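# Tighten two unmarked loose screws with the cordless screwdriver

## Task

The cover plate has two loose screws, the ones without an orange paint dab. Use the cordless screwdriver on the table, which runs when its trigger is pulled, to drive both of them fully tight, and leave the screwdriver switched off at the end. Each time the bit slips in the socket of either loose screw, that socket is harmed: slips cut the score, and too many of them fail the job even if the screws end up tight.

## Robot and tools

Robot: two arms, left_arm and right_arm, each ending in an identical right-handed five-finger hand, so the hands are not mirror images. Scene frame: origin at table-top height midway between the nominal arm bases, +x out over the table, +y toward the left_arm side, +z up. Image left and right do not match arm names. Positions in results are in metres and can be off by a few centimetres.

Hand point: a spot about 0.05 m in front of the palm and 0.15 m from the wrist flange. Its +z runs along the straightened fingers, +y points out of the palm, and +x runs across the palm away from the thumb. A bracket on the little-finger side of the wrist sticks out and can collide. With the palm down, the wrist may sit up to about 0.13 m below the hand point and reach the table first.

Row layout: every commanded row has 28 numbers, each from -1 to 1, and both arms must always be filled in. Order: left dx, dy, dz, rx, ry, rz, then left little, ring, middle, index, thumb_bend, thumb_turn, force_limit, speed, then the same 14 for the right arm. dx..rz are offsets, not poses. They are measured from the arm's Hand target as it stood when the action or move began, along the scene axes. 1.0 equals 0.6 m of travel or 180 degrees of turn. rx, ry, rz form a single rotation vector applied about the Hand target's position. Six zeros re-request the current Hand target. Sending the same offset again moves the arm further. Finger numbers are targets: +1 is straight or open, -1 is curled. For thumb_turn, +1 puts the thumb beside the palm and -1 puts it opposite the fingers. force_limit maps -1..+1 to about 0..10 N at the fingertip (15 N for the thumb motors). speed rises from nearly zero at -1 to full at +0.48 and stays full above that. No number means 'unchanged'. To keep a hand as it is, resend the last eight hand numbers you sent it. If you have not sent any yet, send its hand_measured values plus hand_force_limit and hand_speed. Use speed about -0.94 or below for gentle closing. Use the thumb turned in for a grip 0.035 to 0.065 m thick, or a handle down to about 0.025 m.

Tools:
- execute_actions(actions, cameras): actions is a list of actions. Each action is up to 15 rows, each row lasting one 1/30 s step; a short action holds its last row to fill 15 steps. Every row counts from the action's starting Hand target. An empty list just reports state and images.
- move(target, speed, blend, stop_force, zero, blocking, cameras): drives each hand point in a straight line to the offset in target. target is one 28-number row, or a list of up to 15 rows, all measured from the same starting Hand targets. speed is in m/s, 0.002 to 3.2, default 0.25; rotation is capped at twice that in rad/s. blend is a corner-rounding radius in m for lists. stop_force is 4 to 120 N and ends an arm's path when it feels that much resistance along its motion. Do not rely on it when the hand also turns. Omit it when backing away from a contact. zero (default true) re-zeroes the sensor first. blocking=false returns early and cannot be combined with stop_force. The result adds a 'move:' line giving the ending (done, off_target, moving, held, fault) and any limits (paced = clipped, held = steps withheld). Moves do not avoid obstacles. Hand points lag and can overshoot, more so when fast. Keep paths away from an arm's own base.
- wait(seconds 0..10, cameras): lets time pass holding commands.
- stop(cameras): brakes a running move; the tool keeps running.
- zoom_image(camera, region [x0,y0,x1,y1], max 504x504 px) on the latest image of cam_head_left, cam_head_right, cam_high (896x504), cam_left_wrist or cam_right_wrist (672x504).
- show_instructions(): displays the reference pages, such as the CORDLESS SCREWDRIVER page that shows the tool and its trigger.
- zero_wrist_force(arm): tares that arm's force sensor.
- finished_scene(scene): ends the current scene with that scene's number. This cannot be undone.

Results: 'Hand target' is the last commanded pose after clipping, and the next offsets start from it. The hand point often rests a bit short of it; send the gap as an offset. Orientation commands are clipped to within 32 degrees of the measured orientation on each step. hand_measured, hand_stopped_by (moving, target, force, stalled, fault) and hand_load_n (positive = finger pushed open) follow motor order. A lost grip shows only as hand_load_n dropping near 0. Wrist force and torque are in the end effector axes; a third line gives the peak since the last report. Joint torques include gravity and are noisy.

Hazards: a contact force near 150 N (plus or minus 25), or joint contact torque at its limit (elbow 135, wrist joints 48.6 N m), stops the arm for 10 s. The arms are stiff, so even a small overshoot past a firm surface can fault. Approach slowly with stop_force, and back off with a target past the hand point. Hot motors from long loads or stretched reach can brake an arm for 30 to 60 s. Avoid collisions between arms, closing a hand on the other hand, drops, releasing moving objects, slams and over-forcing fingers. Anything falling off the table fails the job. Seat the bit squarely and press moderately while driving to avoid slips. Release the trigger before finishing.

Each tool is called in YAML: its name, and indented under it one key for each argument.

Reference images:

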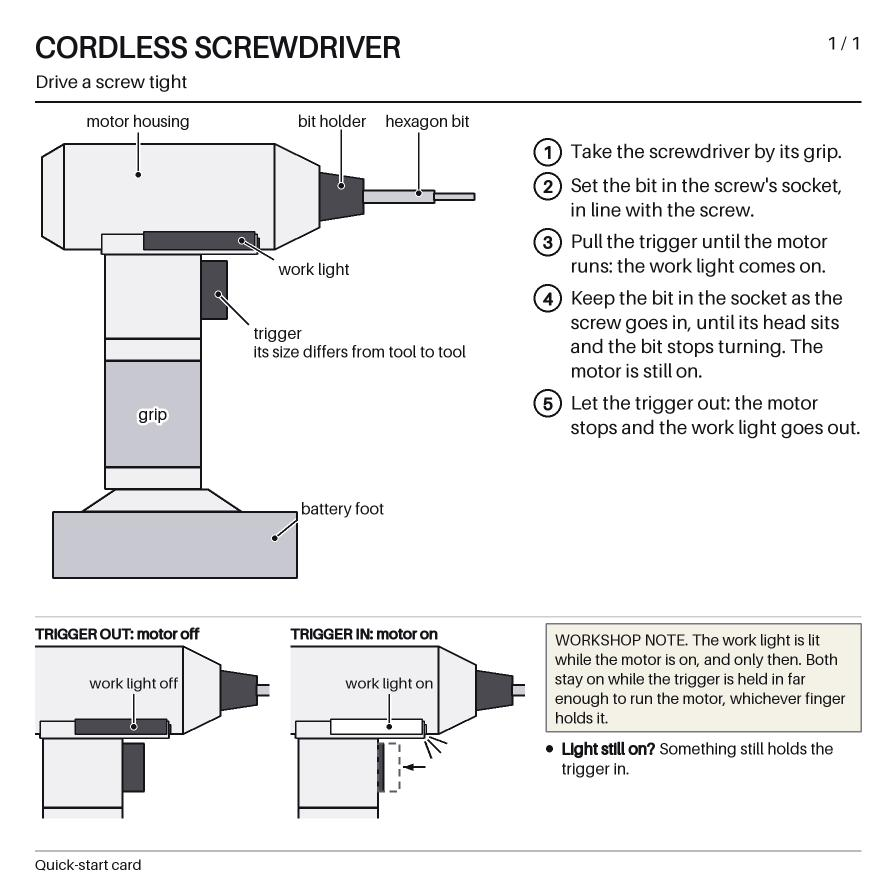

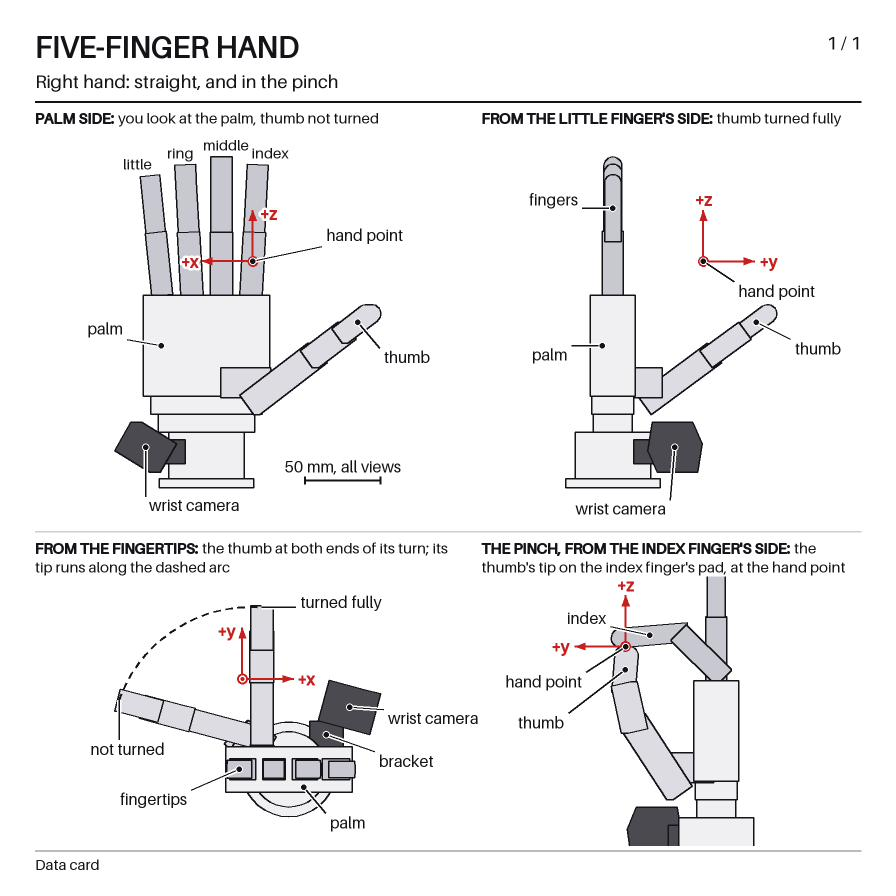

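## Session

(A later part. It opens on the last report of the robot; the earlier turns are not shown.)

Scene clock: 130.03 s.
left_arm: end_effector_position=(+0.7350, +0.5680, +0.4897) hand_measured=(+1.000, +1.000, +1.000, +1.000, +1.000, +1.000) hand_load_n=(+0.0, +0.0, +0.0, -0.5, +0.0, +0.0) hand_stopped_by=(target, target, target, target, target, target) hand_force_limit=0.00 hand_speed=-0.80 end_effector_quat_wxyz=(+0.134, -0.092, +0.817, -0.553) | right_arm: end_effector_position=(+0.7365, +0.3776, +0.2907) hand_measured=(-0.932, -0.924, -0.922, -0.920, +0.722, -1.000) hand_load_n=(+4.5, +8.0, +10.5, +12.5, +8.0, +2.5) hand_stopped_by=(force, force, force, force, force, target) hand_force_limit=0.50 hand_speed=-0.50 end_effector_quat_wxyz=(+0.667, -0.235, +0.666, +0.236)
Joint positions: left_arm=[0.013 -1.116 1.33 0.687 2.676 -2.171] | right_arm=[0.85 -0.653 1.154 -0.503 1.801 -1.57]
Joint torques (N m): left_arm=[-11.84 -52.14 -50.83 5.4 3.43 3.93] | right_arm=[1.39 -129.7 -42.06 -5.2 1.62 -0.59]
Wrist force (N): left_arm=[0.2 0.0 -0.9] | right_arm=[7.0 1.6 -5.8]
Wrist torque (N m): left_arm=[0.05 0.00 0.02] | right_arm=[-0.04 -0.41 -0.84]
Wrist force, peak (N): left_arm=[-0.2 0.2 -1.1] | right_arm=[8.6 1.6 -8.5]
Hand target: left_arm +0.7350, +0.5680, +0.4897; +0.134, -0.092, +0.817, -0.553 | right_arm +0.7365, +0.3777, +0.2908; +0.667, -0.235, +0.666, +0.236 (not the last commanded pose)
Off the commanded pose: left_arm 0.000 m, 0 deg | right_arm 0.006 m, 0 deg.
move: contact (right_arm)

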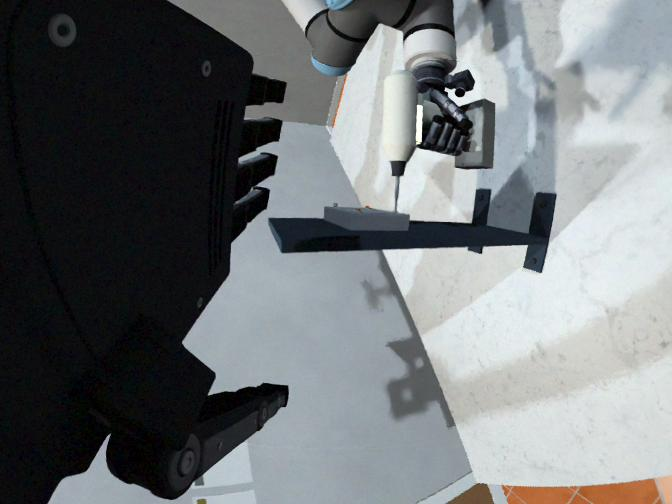

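move:
  target: [0,0,0,0,0,0,1,1,1,1,1,1,0,-0.8,0.0068,0.0048,0,0,0,0,-0.98,-0.98,-0.98,-0.97,-0.95,-1,0.5,-0.5]
  speed: 0.005
  stop_force: 5
  cameras: ["cam_left_wrist"]

zoom_image:
  camera: "cam_left_wrist"
  region: [390, 200, 406, 216]

wait:
  seconds: 0.2
  cameras: ["cam_left_wrist"]

zoom_image:
  camera: "cam_left_wrist"
  region: [390, 200, 406, 216]

Scene clock: 131.00 s.
left_arm: end_effector_position=(+0.7350, +0.5680, +0.4897) hand_measured=(+1.000, +1.000, +1.000, +1.000, +1.000, +1.000) hand_load_n=(+0.0, +0.0, +0.0, +0.0, +0.0, -0.5) hand_stopped_by=(target, target, target, target, target, target) hand_force_limit=0.00 hand_speed=-0.80 end_effector_quat_wxyz=(+0.134, -0.092, +0.817, -0.553) | right_arm: end_effector_position=(+0.7365, +0.3777, +0.2908) hand_measured=(-0.932, -0.924, -0.922, -0.920, +0.722, -1.000) hand_load_n=(+4.5, +7.5, +10.5, +12.0, +8.0, +2.5) hand_stopped_by=(force, force, force, force, force, target) hand_force_limit=0.50 hand_speed=-0.50 end_effector_quat_wxyz=(+0.667, -0.235, +0.666, +0.236)
Joint positions: left_arm=[0.013 -1.116 1.33 0.687 2.676 -2.171] | right_arm=[0.85 -0.653 1.153 -0.503 1.801 -1.57]
Joint torques (N m): left_arm=[-11.97 -52.8 -48.54 5.3 3.81 3.59] | right_arm=[1.34 -132.66 -41.15 -7.43 0.85 -0.51]
Wrist force (N): left_arm=[-0.5 -0.1 -1.1] | right_arm=[8.5 1.7 -7.9]
Wrist torque (N m): left_arm=[0.04 0.11 -0.03] | right_arm=[0.03 -0.32 -0.80]
Wrist force, peak (N): left_arm=[-0.1 0.0 -1.3] | right_arm=[9.8 1.2 -14.8]
Hand target: left_arm +0.7350, +0.5680, +0.4897; +0.134, -0.092, +0.817, -0.553 | right_arm +0.7365, +0.3777, +0.2908; +0.667, -0.235, +0.666, +0.236 (not the last commanded pose)
Off the commanded pose: left_arm 0.000 m, 0 deg | right_arm 0.005 m, 0 deg.
move: contact (right_arm)

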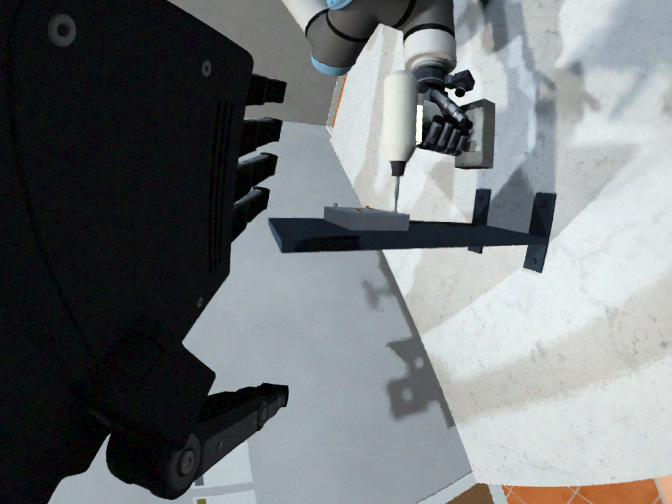

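Scaled by 31.500 (camera's finer frame: 960x720).

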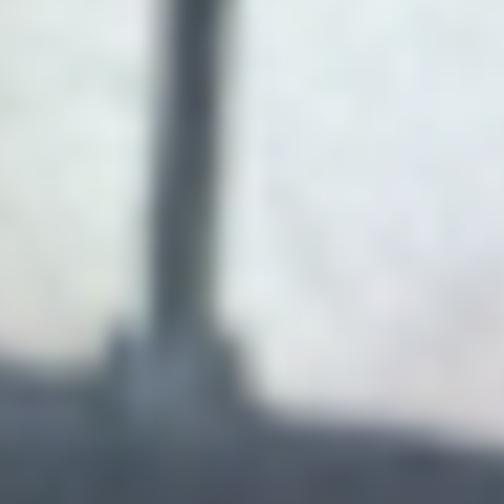

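Scene clock: 131.20 s.
left_arm: end_effector_position=(+0.7350, +0.5680, +0.4897) hand_measured=(+1.000, +1.000, +1.000, +1.000, +1.000, +1.000) hand_load_n=(+0.0, +0.0, +0.0, +0.0, +0.0, +0.0) hand_stopped_by=(target, target, target, target, target, target) hand_force_limit=0.00 hand_speed=-0.80 end_effector_quat_wxyz=(+0.134, -0.092, +0.817, -0.553) | right_arm: end_effector_position=(+0.7365, +0.3777, +0.2908) hand_measured=(-0.932, -0.924, -0.922, -0.920, +0.722, -1.000) hand_load_n=(+4.5, +7.5, +10.5, +12.0, +8.5, +2.5) hand_stopped_by=(force, force, force, force, force, target) hand_force_limit=0.50 hand_speed=-0.50 end_effector_quat_wxyz=(+0.667, -0.235, +0.666, +0.236)
Joint positions: left_arm=[0.013 -1.116 1.33 0.687 2.676 -2.171] | right_arm=[0.85 -0.653 1.153 -0.503 1.801 -1.57]
Joint torques (N m): left_arm=[-13.34 -52.56 -49.3 5.51 3.58 3.08] | right_arm=[1.27 -133.52 -41.56 -7.2 0.81 -0.58]
Wrist force (N): left_arm=[-0.1 -0.1 -0.8] | right_arm=[8.8 1.9 -7.5]
Wrist torque (N m): left_arm=[0.01 0.03 0.00] | right_arm=[0.04 -0.35 -0.79]
Wrist force, peak (N): left_arm=[0.0 -0.2 -1.1] | right_arm=[9.1 1.5 -8.0]
Hand target: left_arm +0.7350, +0.5680, +0.4897; +0.134, -0.092, +0.817, -0.553 | right_arm +0.7365, +0.3777, +0.2908; +0.667, -0.235, +0.666, +0.236 (not the last commanded pose)
Off the commanded pose: left_arm 0.000 m, 0 deg | right_arm 0.005 m, 0 deg.
wait: 0.20 s; at rest by 0.17 s

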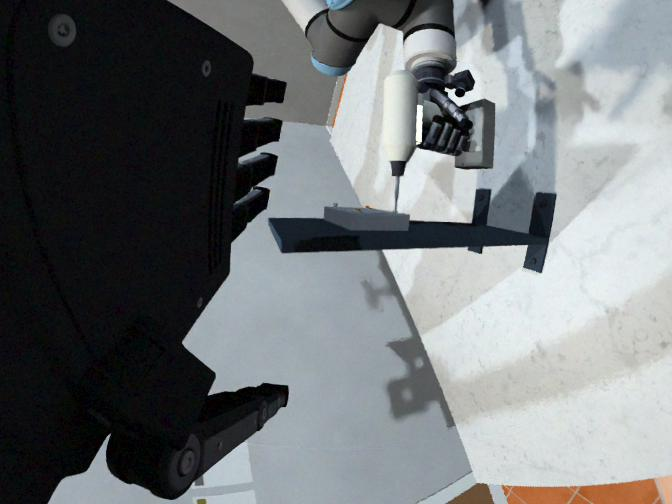

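Scaled by 31.500 (camera's finer frame: 960x720).

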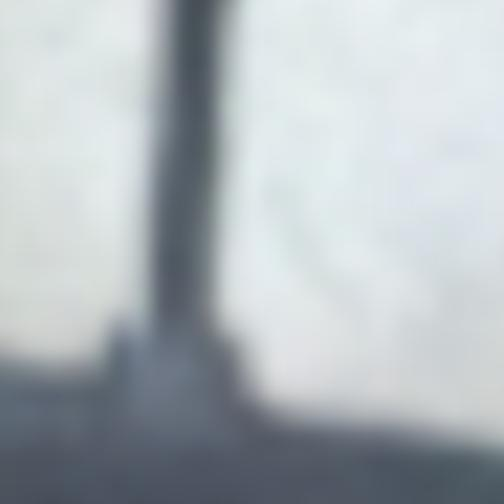

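move:
  target:
    - [0,0,0,0,0,0,1,1,1,1,1,1,0,-0.8,-0.0543,-0.0387,0,0,0,0,-0.98,-0.98,-0.98,-0.97,-0.95,-1,0.5,-0.5]
    - [0,0,0,0,0,0,1,1,1,1,1,1,0,-0.8,0.0397,-0.1703,0.085,0,0,0,-0.98,-0.98,-0.98,-0.97,-0.95,-1,0.5,-0.5]
  speed: [0.06,0.12]

zoom_image:
  camera: "cam_left_wrist"
  region: [310, 140, 450, 245]

zoom_image:
  camera: "cam_high"
  region: [310, 90, 450, 195]

Scene clock: 132.30 s.
left_arm: end_effector_position=(+0.7350, +0.5680, +0.4897) hand_measured=(+1.000, +1.000, +1.000, +1.000, +1.000, +1.000) hand_load_n=(+0.0, +0.0, +0.0, +0.0, +0.0, +0.0) hand_stopped_by=(target, target, target, target, target, target) hand_force_limit=0.00 hand_speed=-0.80 end_effector_quat_wxyz=(+0.134, -0.092, +0.817, -0.553) | right_arm: end_effector_position=(+0.7240, +0.3683, +0.2952) hand_measured=(-0.886, -0.838, -0.794, -0.744, +0.720, -1.000) hand_load_n=(+12.5, +9.0, +7.0, +6.5, +0.0, +0.0) hand_stopped_by=(force, force, force, force, force, target) hand_force_limit=0.50 hand_speed=-0.50 end_effector_quat_wxyz=(+0.669, -0.234, +0.665, +0.237)
Joint positions: left_arm=[0.013 -1.116 1.33 0.687 2.676 -2.171] | right_arm=[0.854 -0.678 1.197 -0.527 1.807 -1.57]
Joint torques (N m): left_arm=[-7.68 -53.33 -49.97 4.88 3.33 3.31] | right_arm=[-0.57 -113.2 -35.89 -2.52 0.5 -0.01]
Wrist force (N): left_arm=[0.0 -0.1 -0.7] | right_arm=[1.2 0.9 23.7]
Wrist torque (N m): left_arm=[0.01 0.02 0.00] | right_arm=[-1.14 -0.05 -0.94]
Wrist force, peak (N): left_arm=[-0.4 -0.2 -1.1] | right_arm=[-51.8 -6.2 146.3]
Hand target: left_arm +0.7350, +0.5680, +0.4897; +0.134, -0.092, +0.817, -0.553 | right_arm +0.7240, +0.3683, +0.2952; +0.669, -0.234, +0.665, +0.237 (not the last commanded pose)
Off the commanded pose: left_arm 0.000 m, 0 deg | right_arm 0.110 m, 0 deg.
FORCE FAULT: contact force on the right arm reached its limit, and that arm stopped. The contact can be on any part of that arm, not only on its tool. That arm's remaining commands of this call were not run. That arm is still stopped at the end of this call. That arm stays stopped for about 10 more seconds. Until then a move that you send moves the other arm only, and its call returns only when the move has ended. Once the stop has ended, the next robot result says so. If the stop ends while you think or write, that arm runs what you send next, counted from a new Hand target: where the arm stands when the stop ends. While its stop runs, that arm, its gripper or tool too, takes no new command. Until it ends, the stop uses up actions while you think or wait. An arm that is not stopped still takes commands.
move: fault (right_arm); path passed 0 of 2 targets

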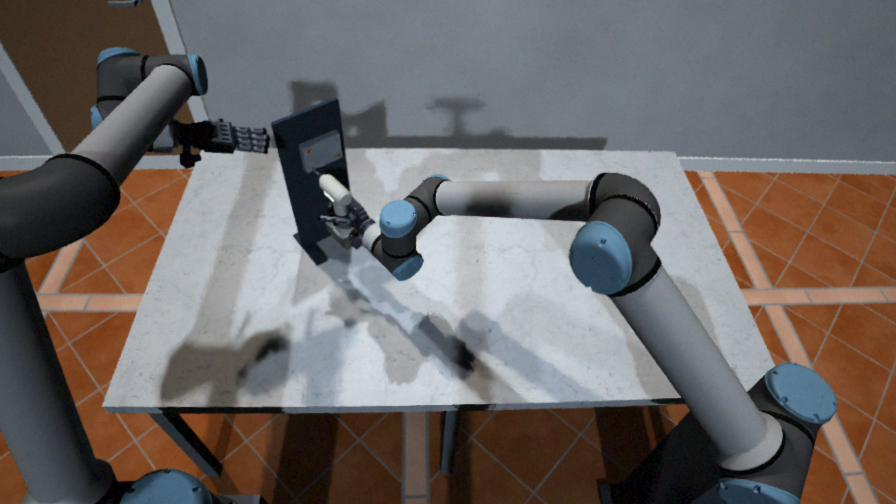

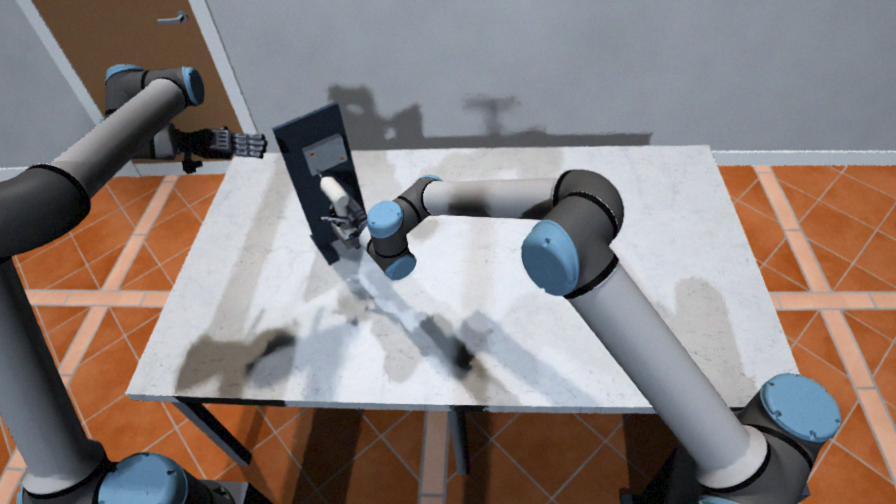

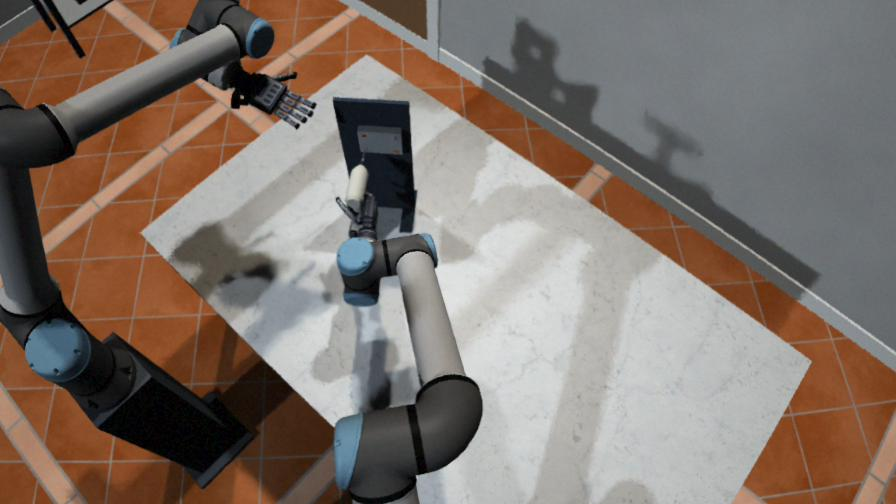

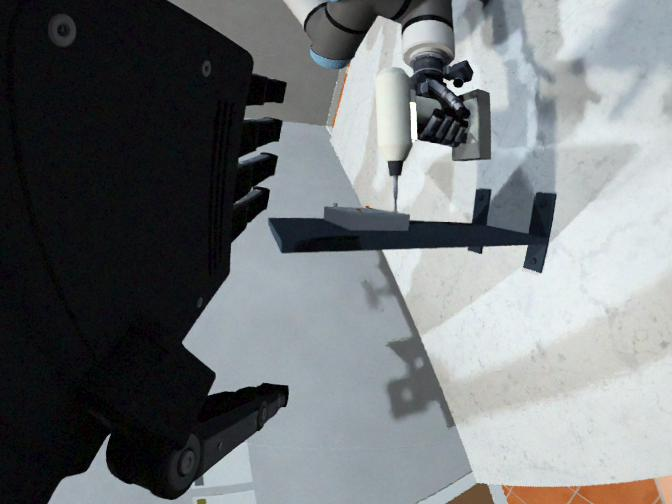

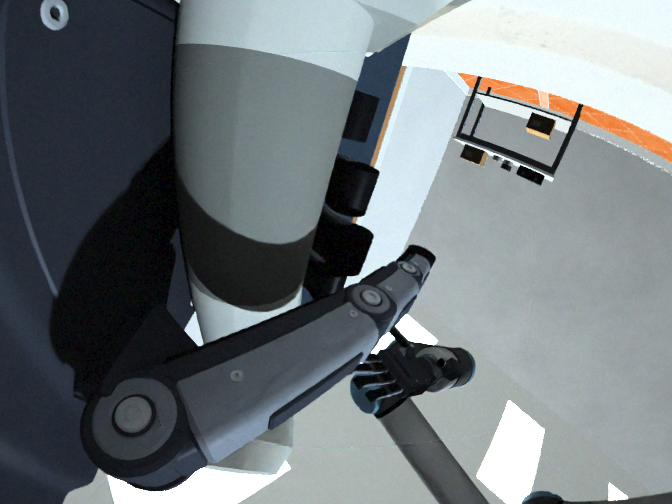

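Scaled by 3.600 (camera's finer frame: 960x720).

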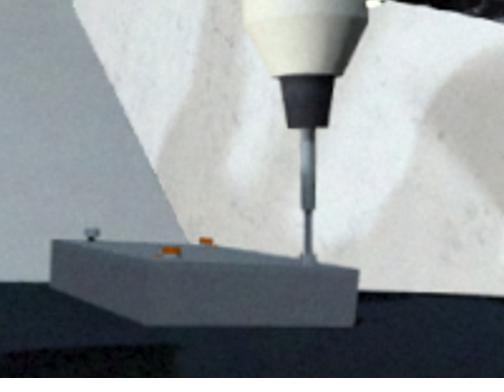

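Scaled by 3.600.

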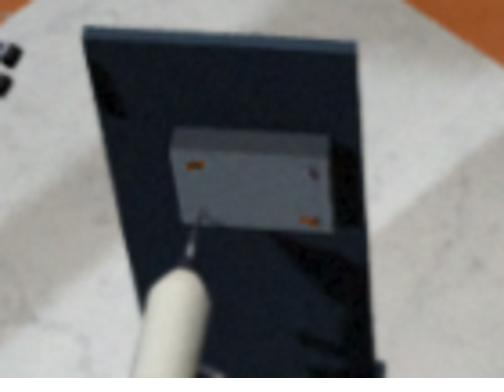

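wait:
  seconds: 10
  cameras: ["cam_left_wrist"]

zoom_image:
  camera: "cam_left_wrist"
  region: [350, 50, 510, 220]

Scene clock: 143.47 s.
left_arm: end_effector_position=(+0.7350, +0.5680, +0.4897) hand_measured=(+1.000, +1.000, +1.000, +1.000, +1.000, +1.000) hand_load_n=(+0.0, +0.0, +0.0, -0.5, +0.0, +0.0) hand_stopped_by=(target, target, target, target, target, target) hand_force_limit=0.00 hand_speed=-0.80 end_effector_quat_wxyz=(+0.134, -0.092, +0.817, -0.553) | right_arm: end_effector_position=(+0.7239, +0.3682, +0.2948) hand_measured=(-0.888, -0.840, -0.796, -0.744, +0.720, -1.000) hand_load_n=(+1.0, +0.0, +0.0, +0.0, +0.5, -0.5) hand_stopped_by=(force, force, force, force, force, target) hand_force_limit=0.50 hand_speed=-0.50 end_effector_quat_wxyz=(+0.669, -0.234, +0.665, +0.237)
Joint positions: left_arm=[0.013 -1.116 1.33 0.687 2.676 -2.171] | right_arm=[0.854 -0.678 1.198 -0.527 1.807 -1.57]
Joint torques (N m): left_arm=[0.38 -53.64 -46.75 0.78 3.73 1.3] | right_arm=[-1.83 -118.93 -41.02 -4.16 0.43 -0.1]
Wrist force (N): left_arm=[-0.1 0.6 -1.1] | right_arm=[4.8 -0.9 -1.1]
Wrist torque (N m): left_arm=[0.14 0.05 0.01] | right_arm=[-0.25 0.24 -0.10]
Wrist force, peak (N): left_arm=[-0.3 0.1 -1.6] | right_arm=[1.3 1.1 23.6]
Hand target: left_arm +0.7350, +0.5680, +0.4897; +0.134, -0.092, +0.817, -0.553 | right_arm +0.7239, +0.3682, +0.2948; +0.669, -0.234, +0.665, +0.237 (not the last commanded pose)
Off the commanded pose: left_arm 0.000 m, 0 deg | right_arm 0.110 m, 0 deg.
FORCE FAULT, CONTINUED: the right arm's stop, for the force fault that an earlier result reported, is over. The rest of the stop counts as 19 of the actions that you can send in this scene. During its stop the right arm's controller moved it back a little. That arm's target is now where it stood when the stop ended, not its last command. That arm accepts commands again.
wait: 10.00 s; at rest from the start

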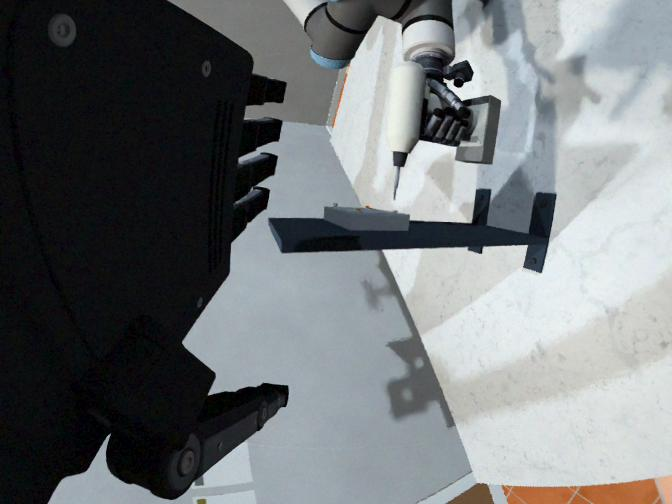

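Scaled by 2.965 (camera's finer frame: 960x720).

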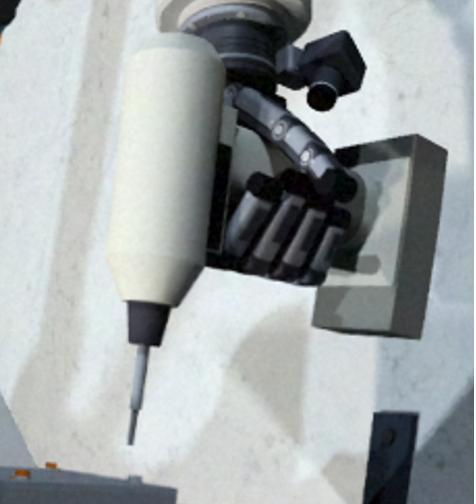

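move:
  target: [0,0,0,0,0,0,1,1,1,1,1,1,0,-0.8,-0.03,-0.021,0,0,0,0,-1,-1,-1,-0.5,-0.98,-1,0.7,-0.6]
  speed: 0.05

zoom_image:
  camera: "cam_left_wrist"
  region: [350, 30, 510, 220]

zoom_image:
  camera: "cam_head_left"
  region: [260, 90, 430, 290]

zoom_image:
  camera: "cam_high"
  region: [310, 90, 450, 260]

Scene clock: 144.47 s.
left_arm: end_effector_position=(+0.7350, +0.5680, +0.4897) hand_measured=(+1.000, +1.000, +1.000, +1.000, +1.000, +1.000) hand_load_n=(-0.5, -0.5, +0.0, +0.0, +0.0, +0.0) hand_stopped_by=(target, target, target, target, target, target) hand_force_limit=0.00 hand_speed=-0.80 end_effector_quat_wxyz=(+0.134, -0.092, +0.817, -0.553) | right_arm: end_effector_position=(+0.7058, +0.3557, +0.2949) hand_measured=(-0.916, -0.906, -0.898, -0.500, +0.580, -1.000) hand_load_n=(+8.5, +10.0, +12.0, +0.0, +12.0, +7.0) hand_stopped_by=(force, force, force, target, force, target) hand_force_limit=0.70 hand_speed=-0.60 end_effector_quat_wxyz=(+0.669, -0.234, +0.665, +0.237)
Joint positions: left_arm=[0.013 -1.116 1.33 0.687 2.676 -2.171] | right_arm=[0.861 -0.707 1.255 -0.555 1.814 -1.57]
Joint torques (N m): left_arm=[3.25 -55.21 -46.79 0.62 3.55 1.41] | right_arm=[-11.45 -109.46 -48.43 -1.73 -0.43 -1.2]
Wrist force (N): left_arm=[0.3 0.1 -1.0] | right_arm=[4.9 -1.0 -0.7]
Wrist torque (N m): left_arm=[0.06 -0.02 0.03] | right_arm=[-0.28 0.21 -0.10]
Wrist force, peak (N): left_arm=[-0.1 0.1 -1.3] | right_arm=[5.4 -0.8 -1.1]
Hand target: left_arm +0.7350, +0.5680, +0.4897; +0.134, -0.092, +0.817, -0.553 | right_arm +0.7059, +0.3556, +0.2948; +0.669, -0.234, +0.665, +0.237
Off the commanded pose: left_arm 0.000 m, 0 deg | right_arm 0.000 m, 0 deg.
move: done

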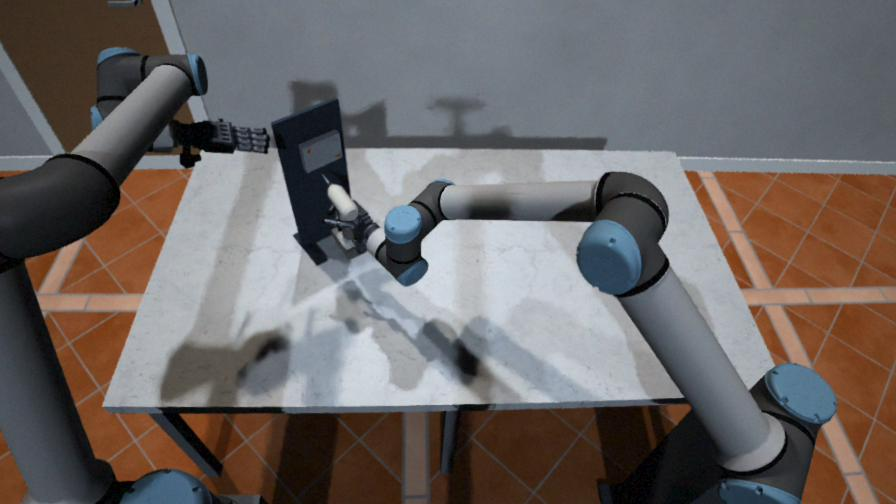

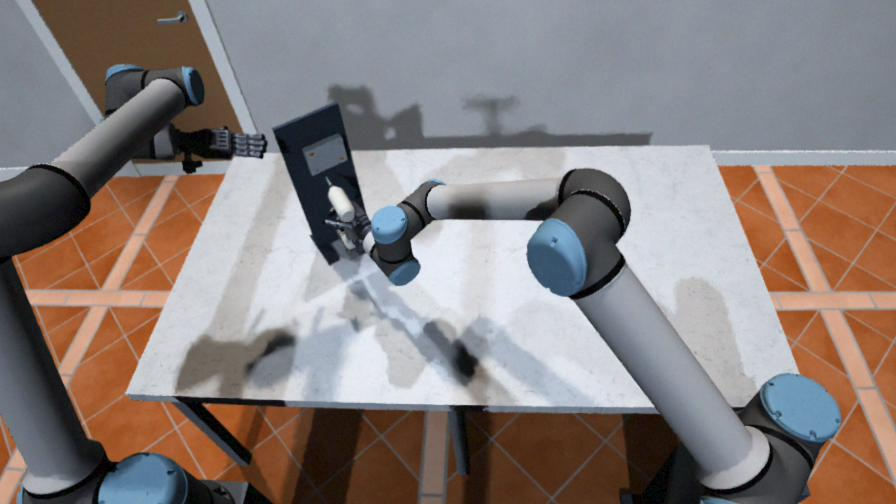

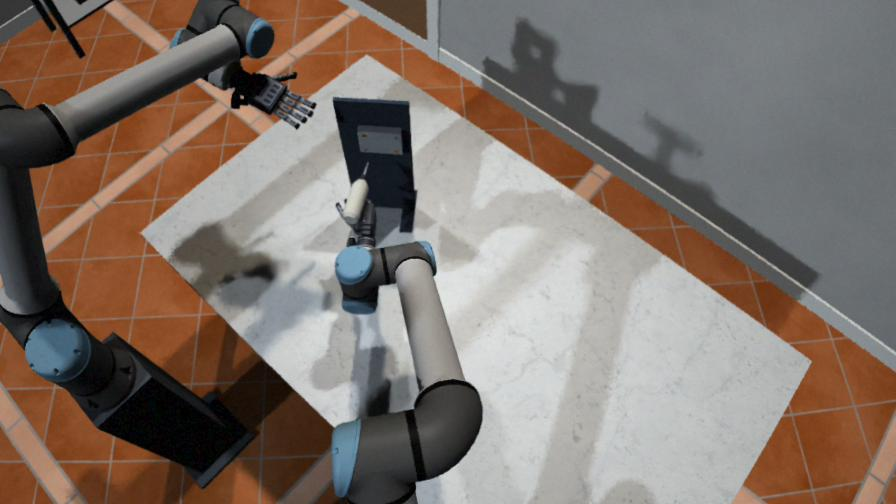

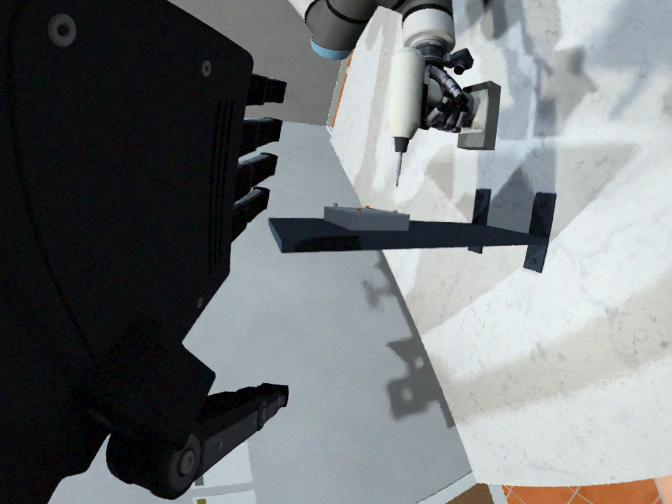

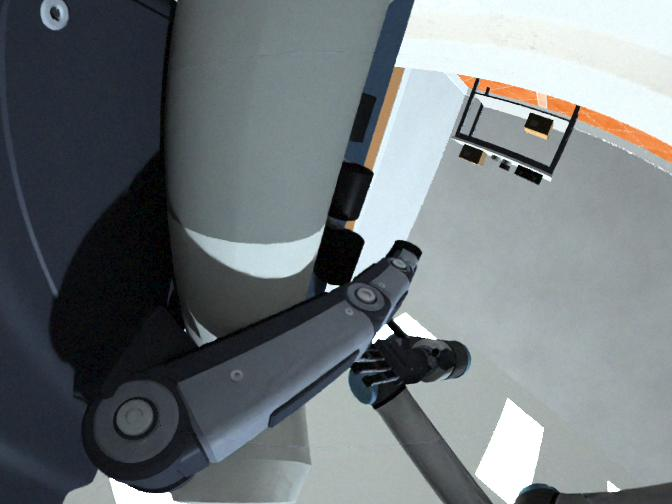

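Scaled by 2.653 (camera's finer frame: 960x720).

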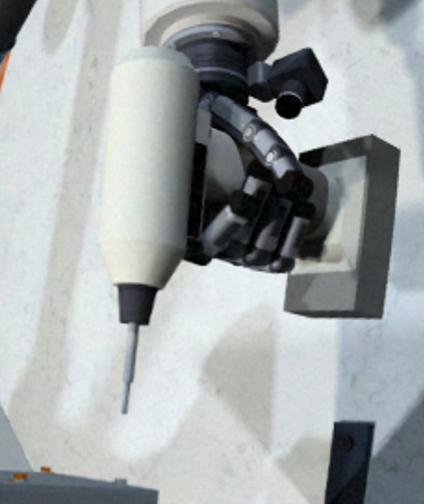

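Scaled by 2.520.

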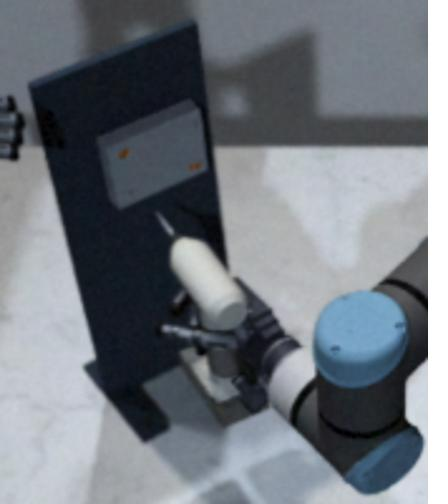

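Scaled by 2.965.

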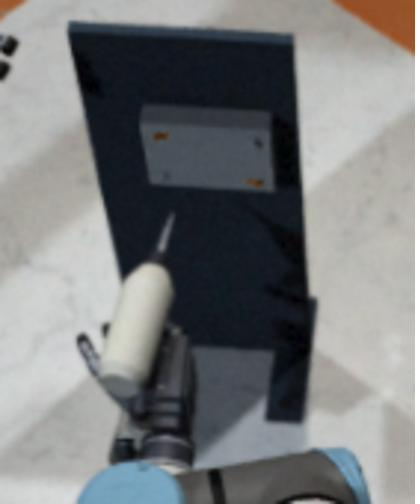

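move:
  target: [0.067,-0.008,0.05,0.151,0.16,0.001,1,1,1,1,1,1,0,-0.8,0,0,0,0,0,0,-1,-1,-1,-0.5,-0.98,-1,0.7,-0.6]
  speed: 0.15
  cameras: ["cam_left_wrist"]

zoom_image:
  camera: "cam_left_wrist"
  region: [250, 30, 430, 220]

Scene clock: 147.50 s.
left_arm: end_effector_position=(+0.7753, +0.5631, +0.5196) hand_measured=(+1.000, +1.000, +1.000, +1.000, +1.000, +1.000) hand_load_n=(+0.0, +0.0, +0.0, +0.0, +0.0, +0.0) hand_stopped_by=(target, target, target, target, target, target) hand_force_limit=0.00 hand_speed=-0.80 end_effector_quat_wxyz=(-0.053, -0.193, +0.930, -0.308) | right_arm: end_effector_position=(+0.7059, +0.3556, +0.2948) hand_measured=(-0.916, -0.906, -0.898, -0.500, +0.580, -1.000) hand_load_n=(+8.5, +10.0, +12.5, +0.0, +12.5, +7.0) hand_stopped_by=(force, force, force, target, force, target) hand_force_limit=0.70 hand_speed=-0.60 end_effector_quat_wxyz=(+0.669, -0.234, +0.665, +0.237)
Joint positions: left_arm=[-0.115 -0.842 0.761 1.568 2.201 -2.089] | right_arm=[0.861 -0.707 1.255 -0.555 1.814 -1.57]
Joint torques (N m): left_arm=[7.57 -97.1 -32.35 4.52 1.17 4.07] | right_arm=[-14.93 -108.6 -38.76 -3.21 -1.09 -1.38]
Wrist force (N): left_arm=[1.0 0.5 -1.4] | right_arm=[4.7 -0.7 -0.8]
Wrist torque (N m): left_arm=[0.28 -0.14 0.16] | right_arm=[-0.22 0.24 -0.10]
Wrist force, peak (N): left_arm=[0.8 0.4 -2.0] | right_arm=[5.0 -1.4 -1.3]
Hand target: left_arm +0.7752, +0.5632, +0.5197; -0.053, -0.193, +0.930, -0.308 | right_arm +0.7059, +0.3556, +0.2948; +0.669, -0.234, +0.665, +0.237
Off the commanded pose: left_arm 0.000 m, 0 deg | right_arm 0.000 m, 0 deg.
move: done

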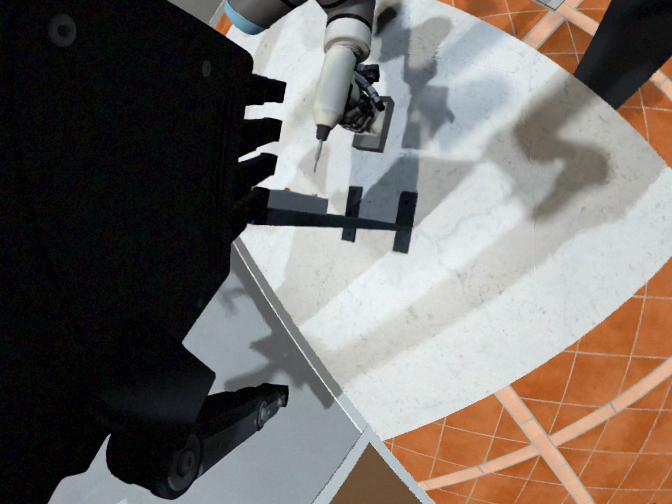

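Scaled by 2.653 (camera's finer frame: 960x720).

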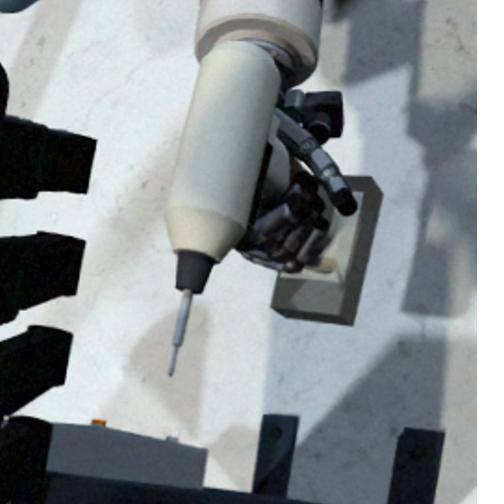

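move:
  target: [-0.067,0.008,-0.05,-0.151,-0.16,-0.001,1,1,1,1,1,1,0,-0.8,0.1017,-0.1425,0.08,0,0,0.033,-1,-1,-1,-0.5,-0.98,-1,0.7,-0.6]
  speed: 0.15

zoom_image:
  camera: "cam_left_wrist"
  region: [310, 140, 450, 245]

zoom_image:
  camera: "cam_high"
  region: [330, 90, 450, 195]

zoom_image:
  camera: "cam_head_left"
  region: [260, 90, 400, 215]

Scene clock: 150.67 s.
left_arm: end_effector_position=(+0.7349, +0.5681, +0.4897) hand_measured=(+1.000, +1.000, +1.000, +1.000, +1.000, +1.000) hand_load_n=(+0.0, +0.0, +0.0, +0.0, +0.0, +0.0) hand_stopped_by=(target, target, target, target, target, target) hand_force_limit=0.00 hand_speed=-0.80 end_effector_quat_wxyz=(+0.134, -0.092, +0.817, -0.553) | right_arm: end_effector_position=(+0.7670, +0.2700, +0.3428) hand_measured=(-0.916, -0.906, -0.898, -0.500, +0.580, -1.000) hand_load_n=(+8.5, +10.0, +12.5, +0.0, +12.5, +7.0) hand_stopped_by=(force, force, force, target, force, target) hand_force_limit=0.70 hand_speed=-0.60 end_effector_quat_wxyz=(+0.656, -0.268, +0.652, +0.271)
Joint positions: left_arm=[0.014 -1.116 1.33 0.687 2.676 -2.171] | right_arm=[0.721 -0.816 1.364 -0.555 1.57 -1.569]
Joint torques (N m): left_arm=[-15.8 -52.08 -49.13 0.96 2.24 4.09] | right_arm=[14.72 -100.27 -48.82 -4.44 1.54 1.78]
Wrist force (N): left_arm=[0.0 -0.1 -1.1] | right_arm=[4.8 -0.7 -1.1]
Wrist torque (N m): left_arm=[0.03 0.03 0.00] | right_arm=[-0.23 0.24 -0.10]
Wrist force, peak (N): left_arm=[0.7 0.6 -1.9] | right_arm=[5.6 0.0 -0.8]
Hand target: left_arm +0.7350, +0.5680, +0.4897; +0.134, -0.092, +0.817, -0.553 | right_arm +0.7670, +0.2701, +0.3428; +0.656, -0.268, +0.652, +0.271
Off the commanded pose: left_arm 0.000 m, 0 deg | right_arm 0.000 m, 0 deg.
move: done

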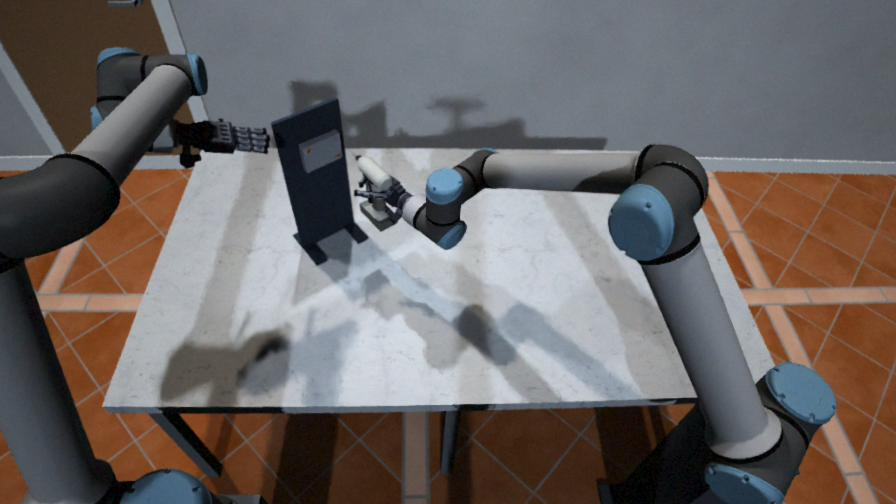

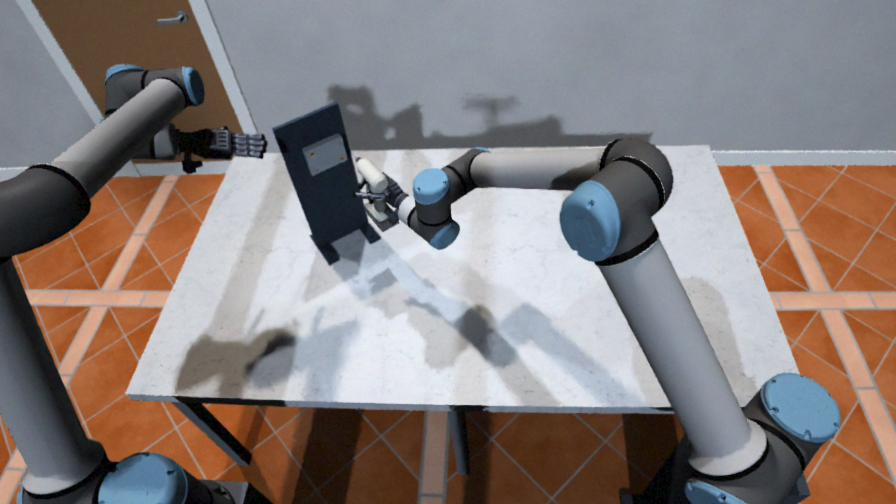

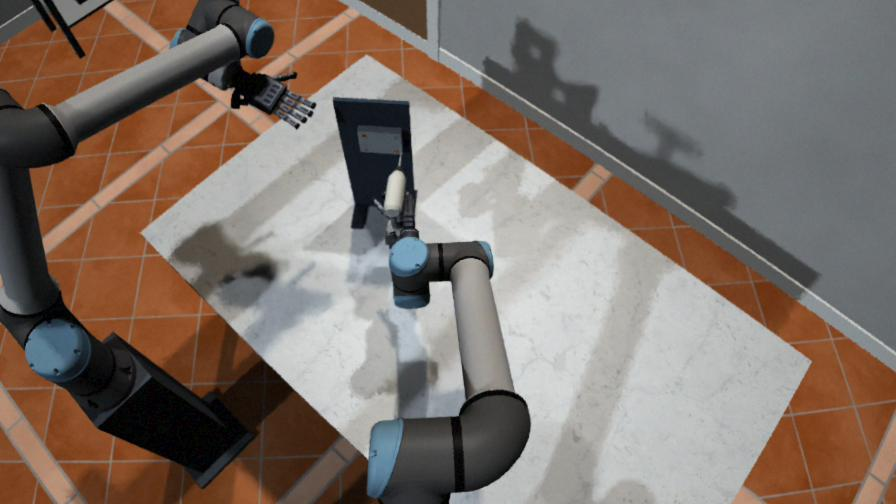

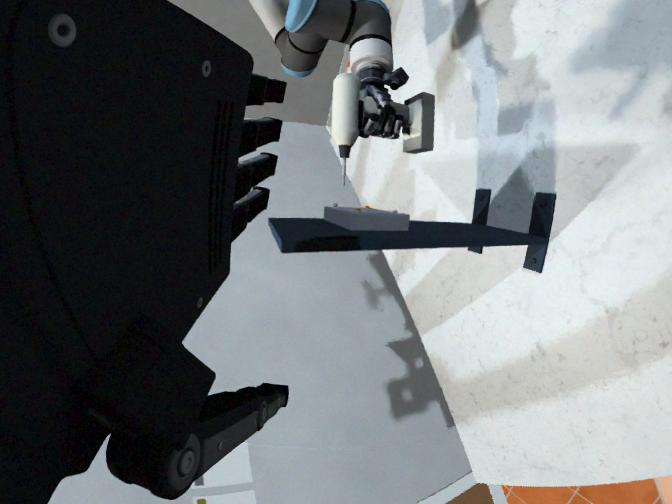

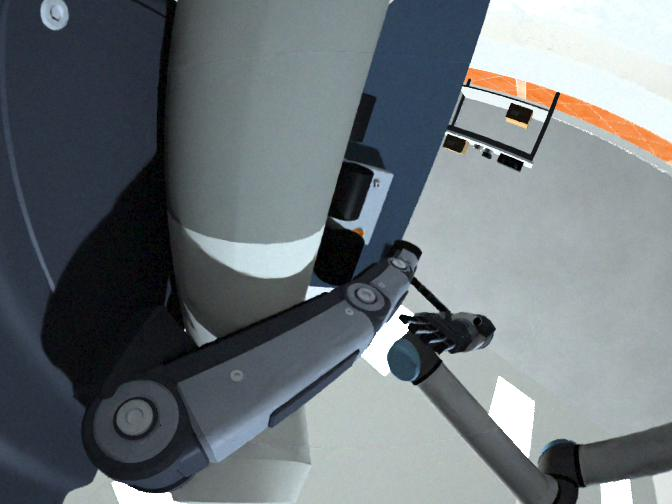

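Scaled by 3.600 (camera's finer frame: 960x720).

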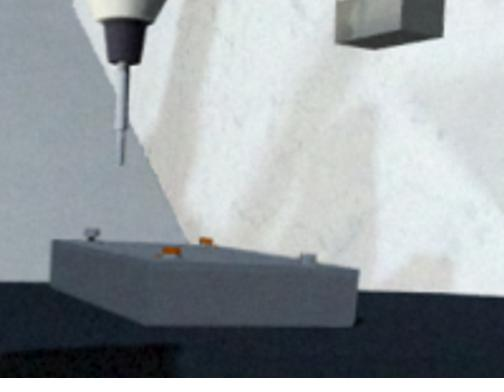

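Scaled by 4.200.

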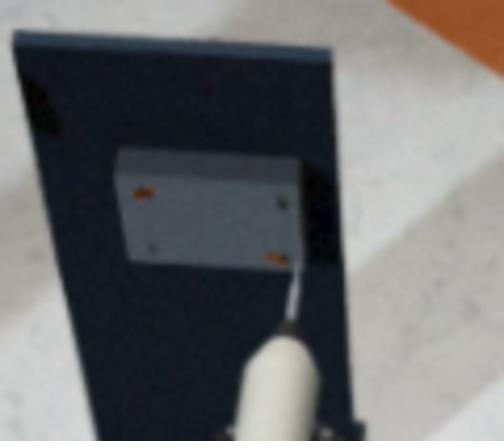

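Scaled by 3.600.

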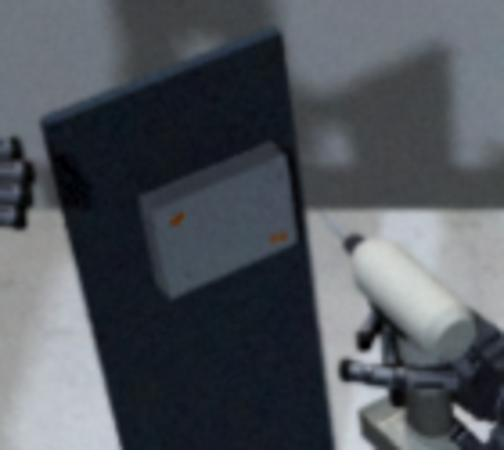

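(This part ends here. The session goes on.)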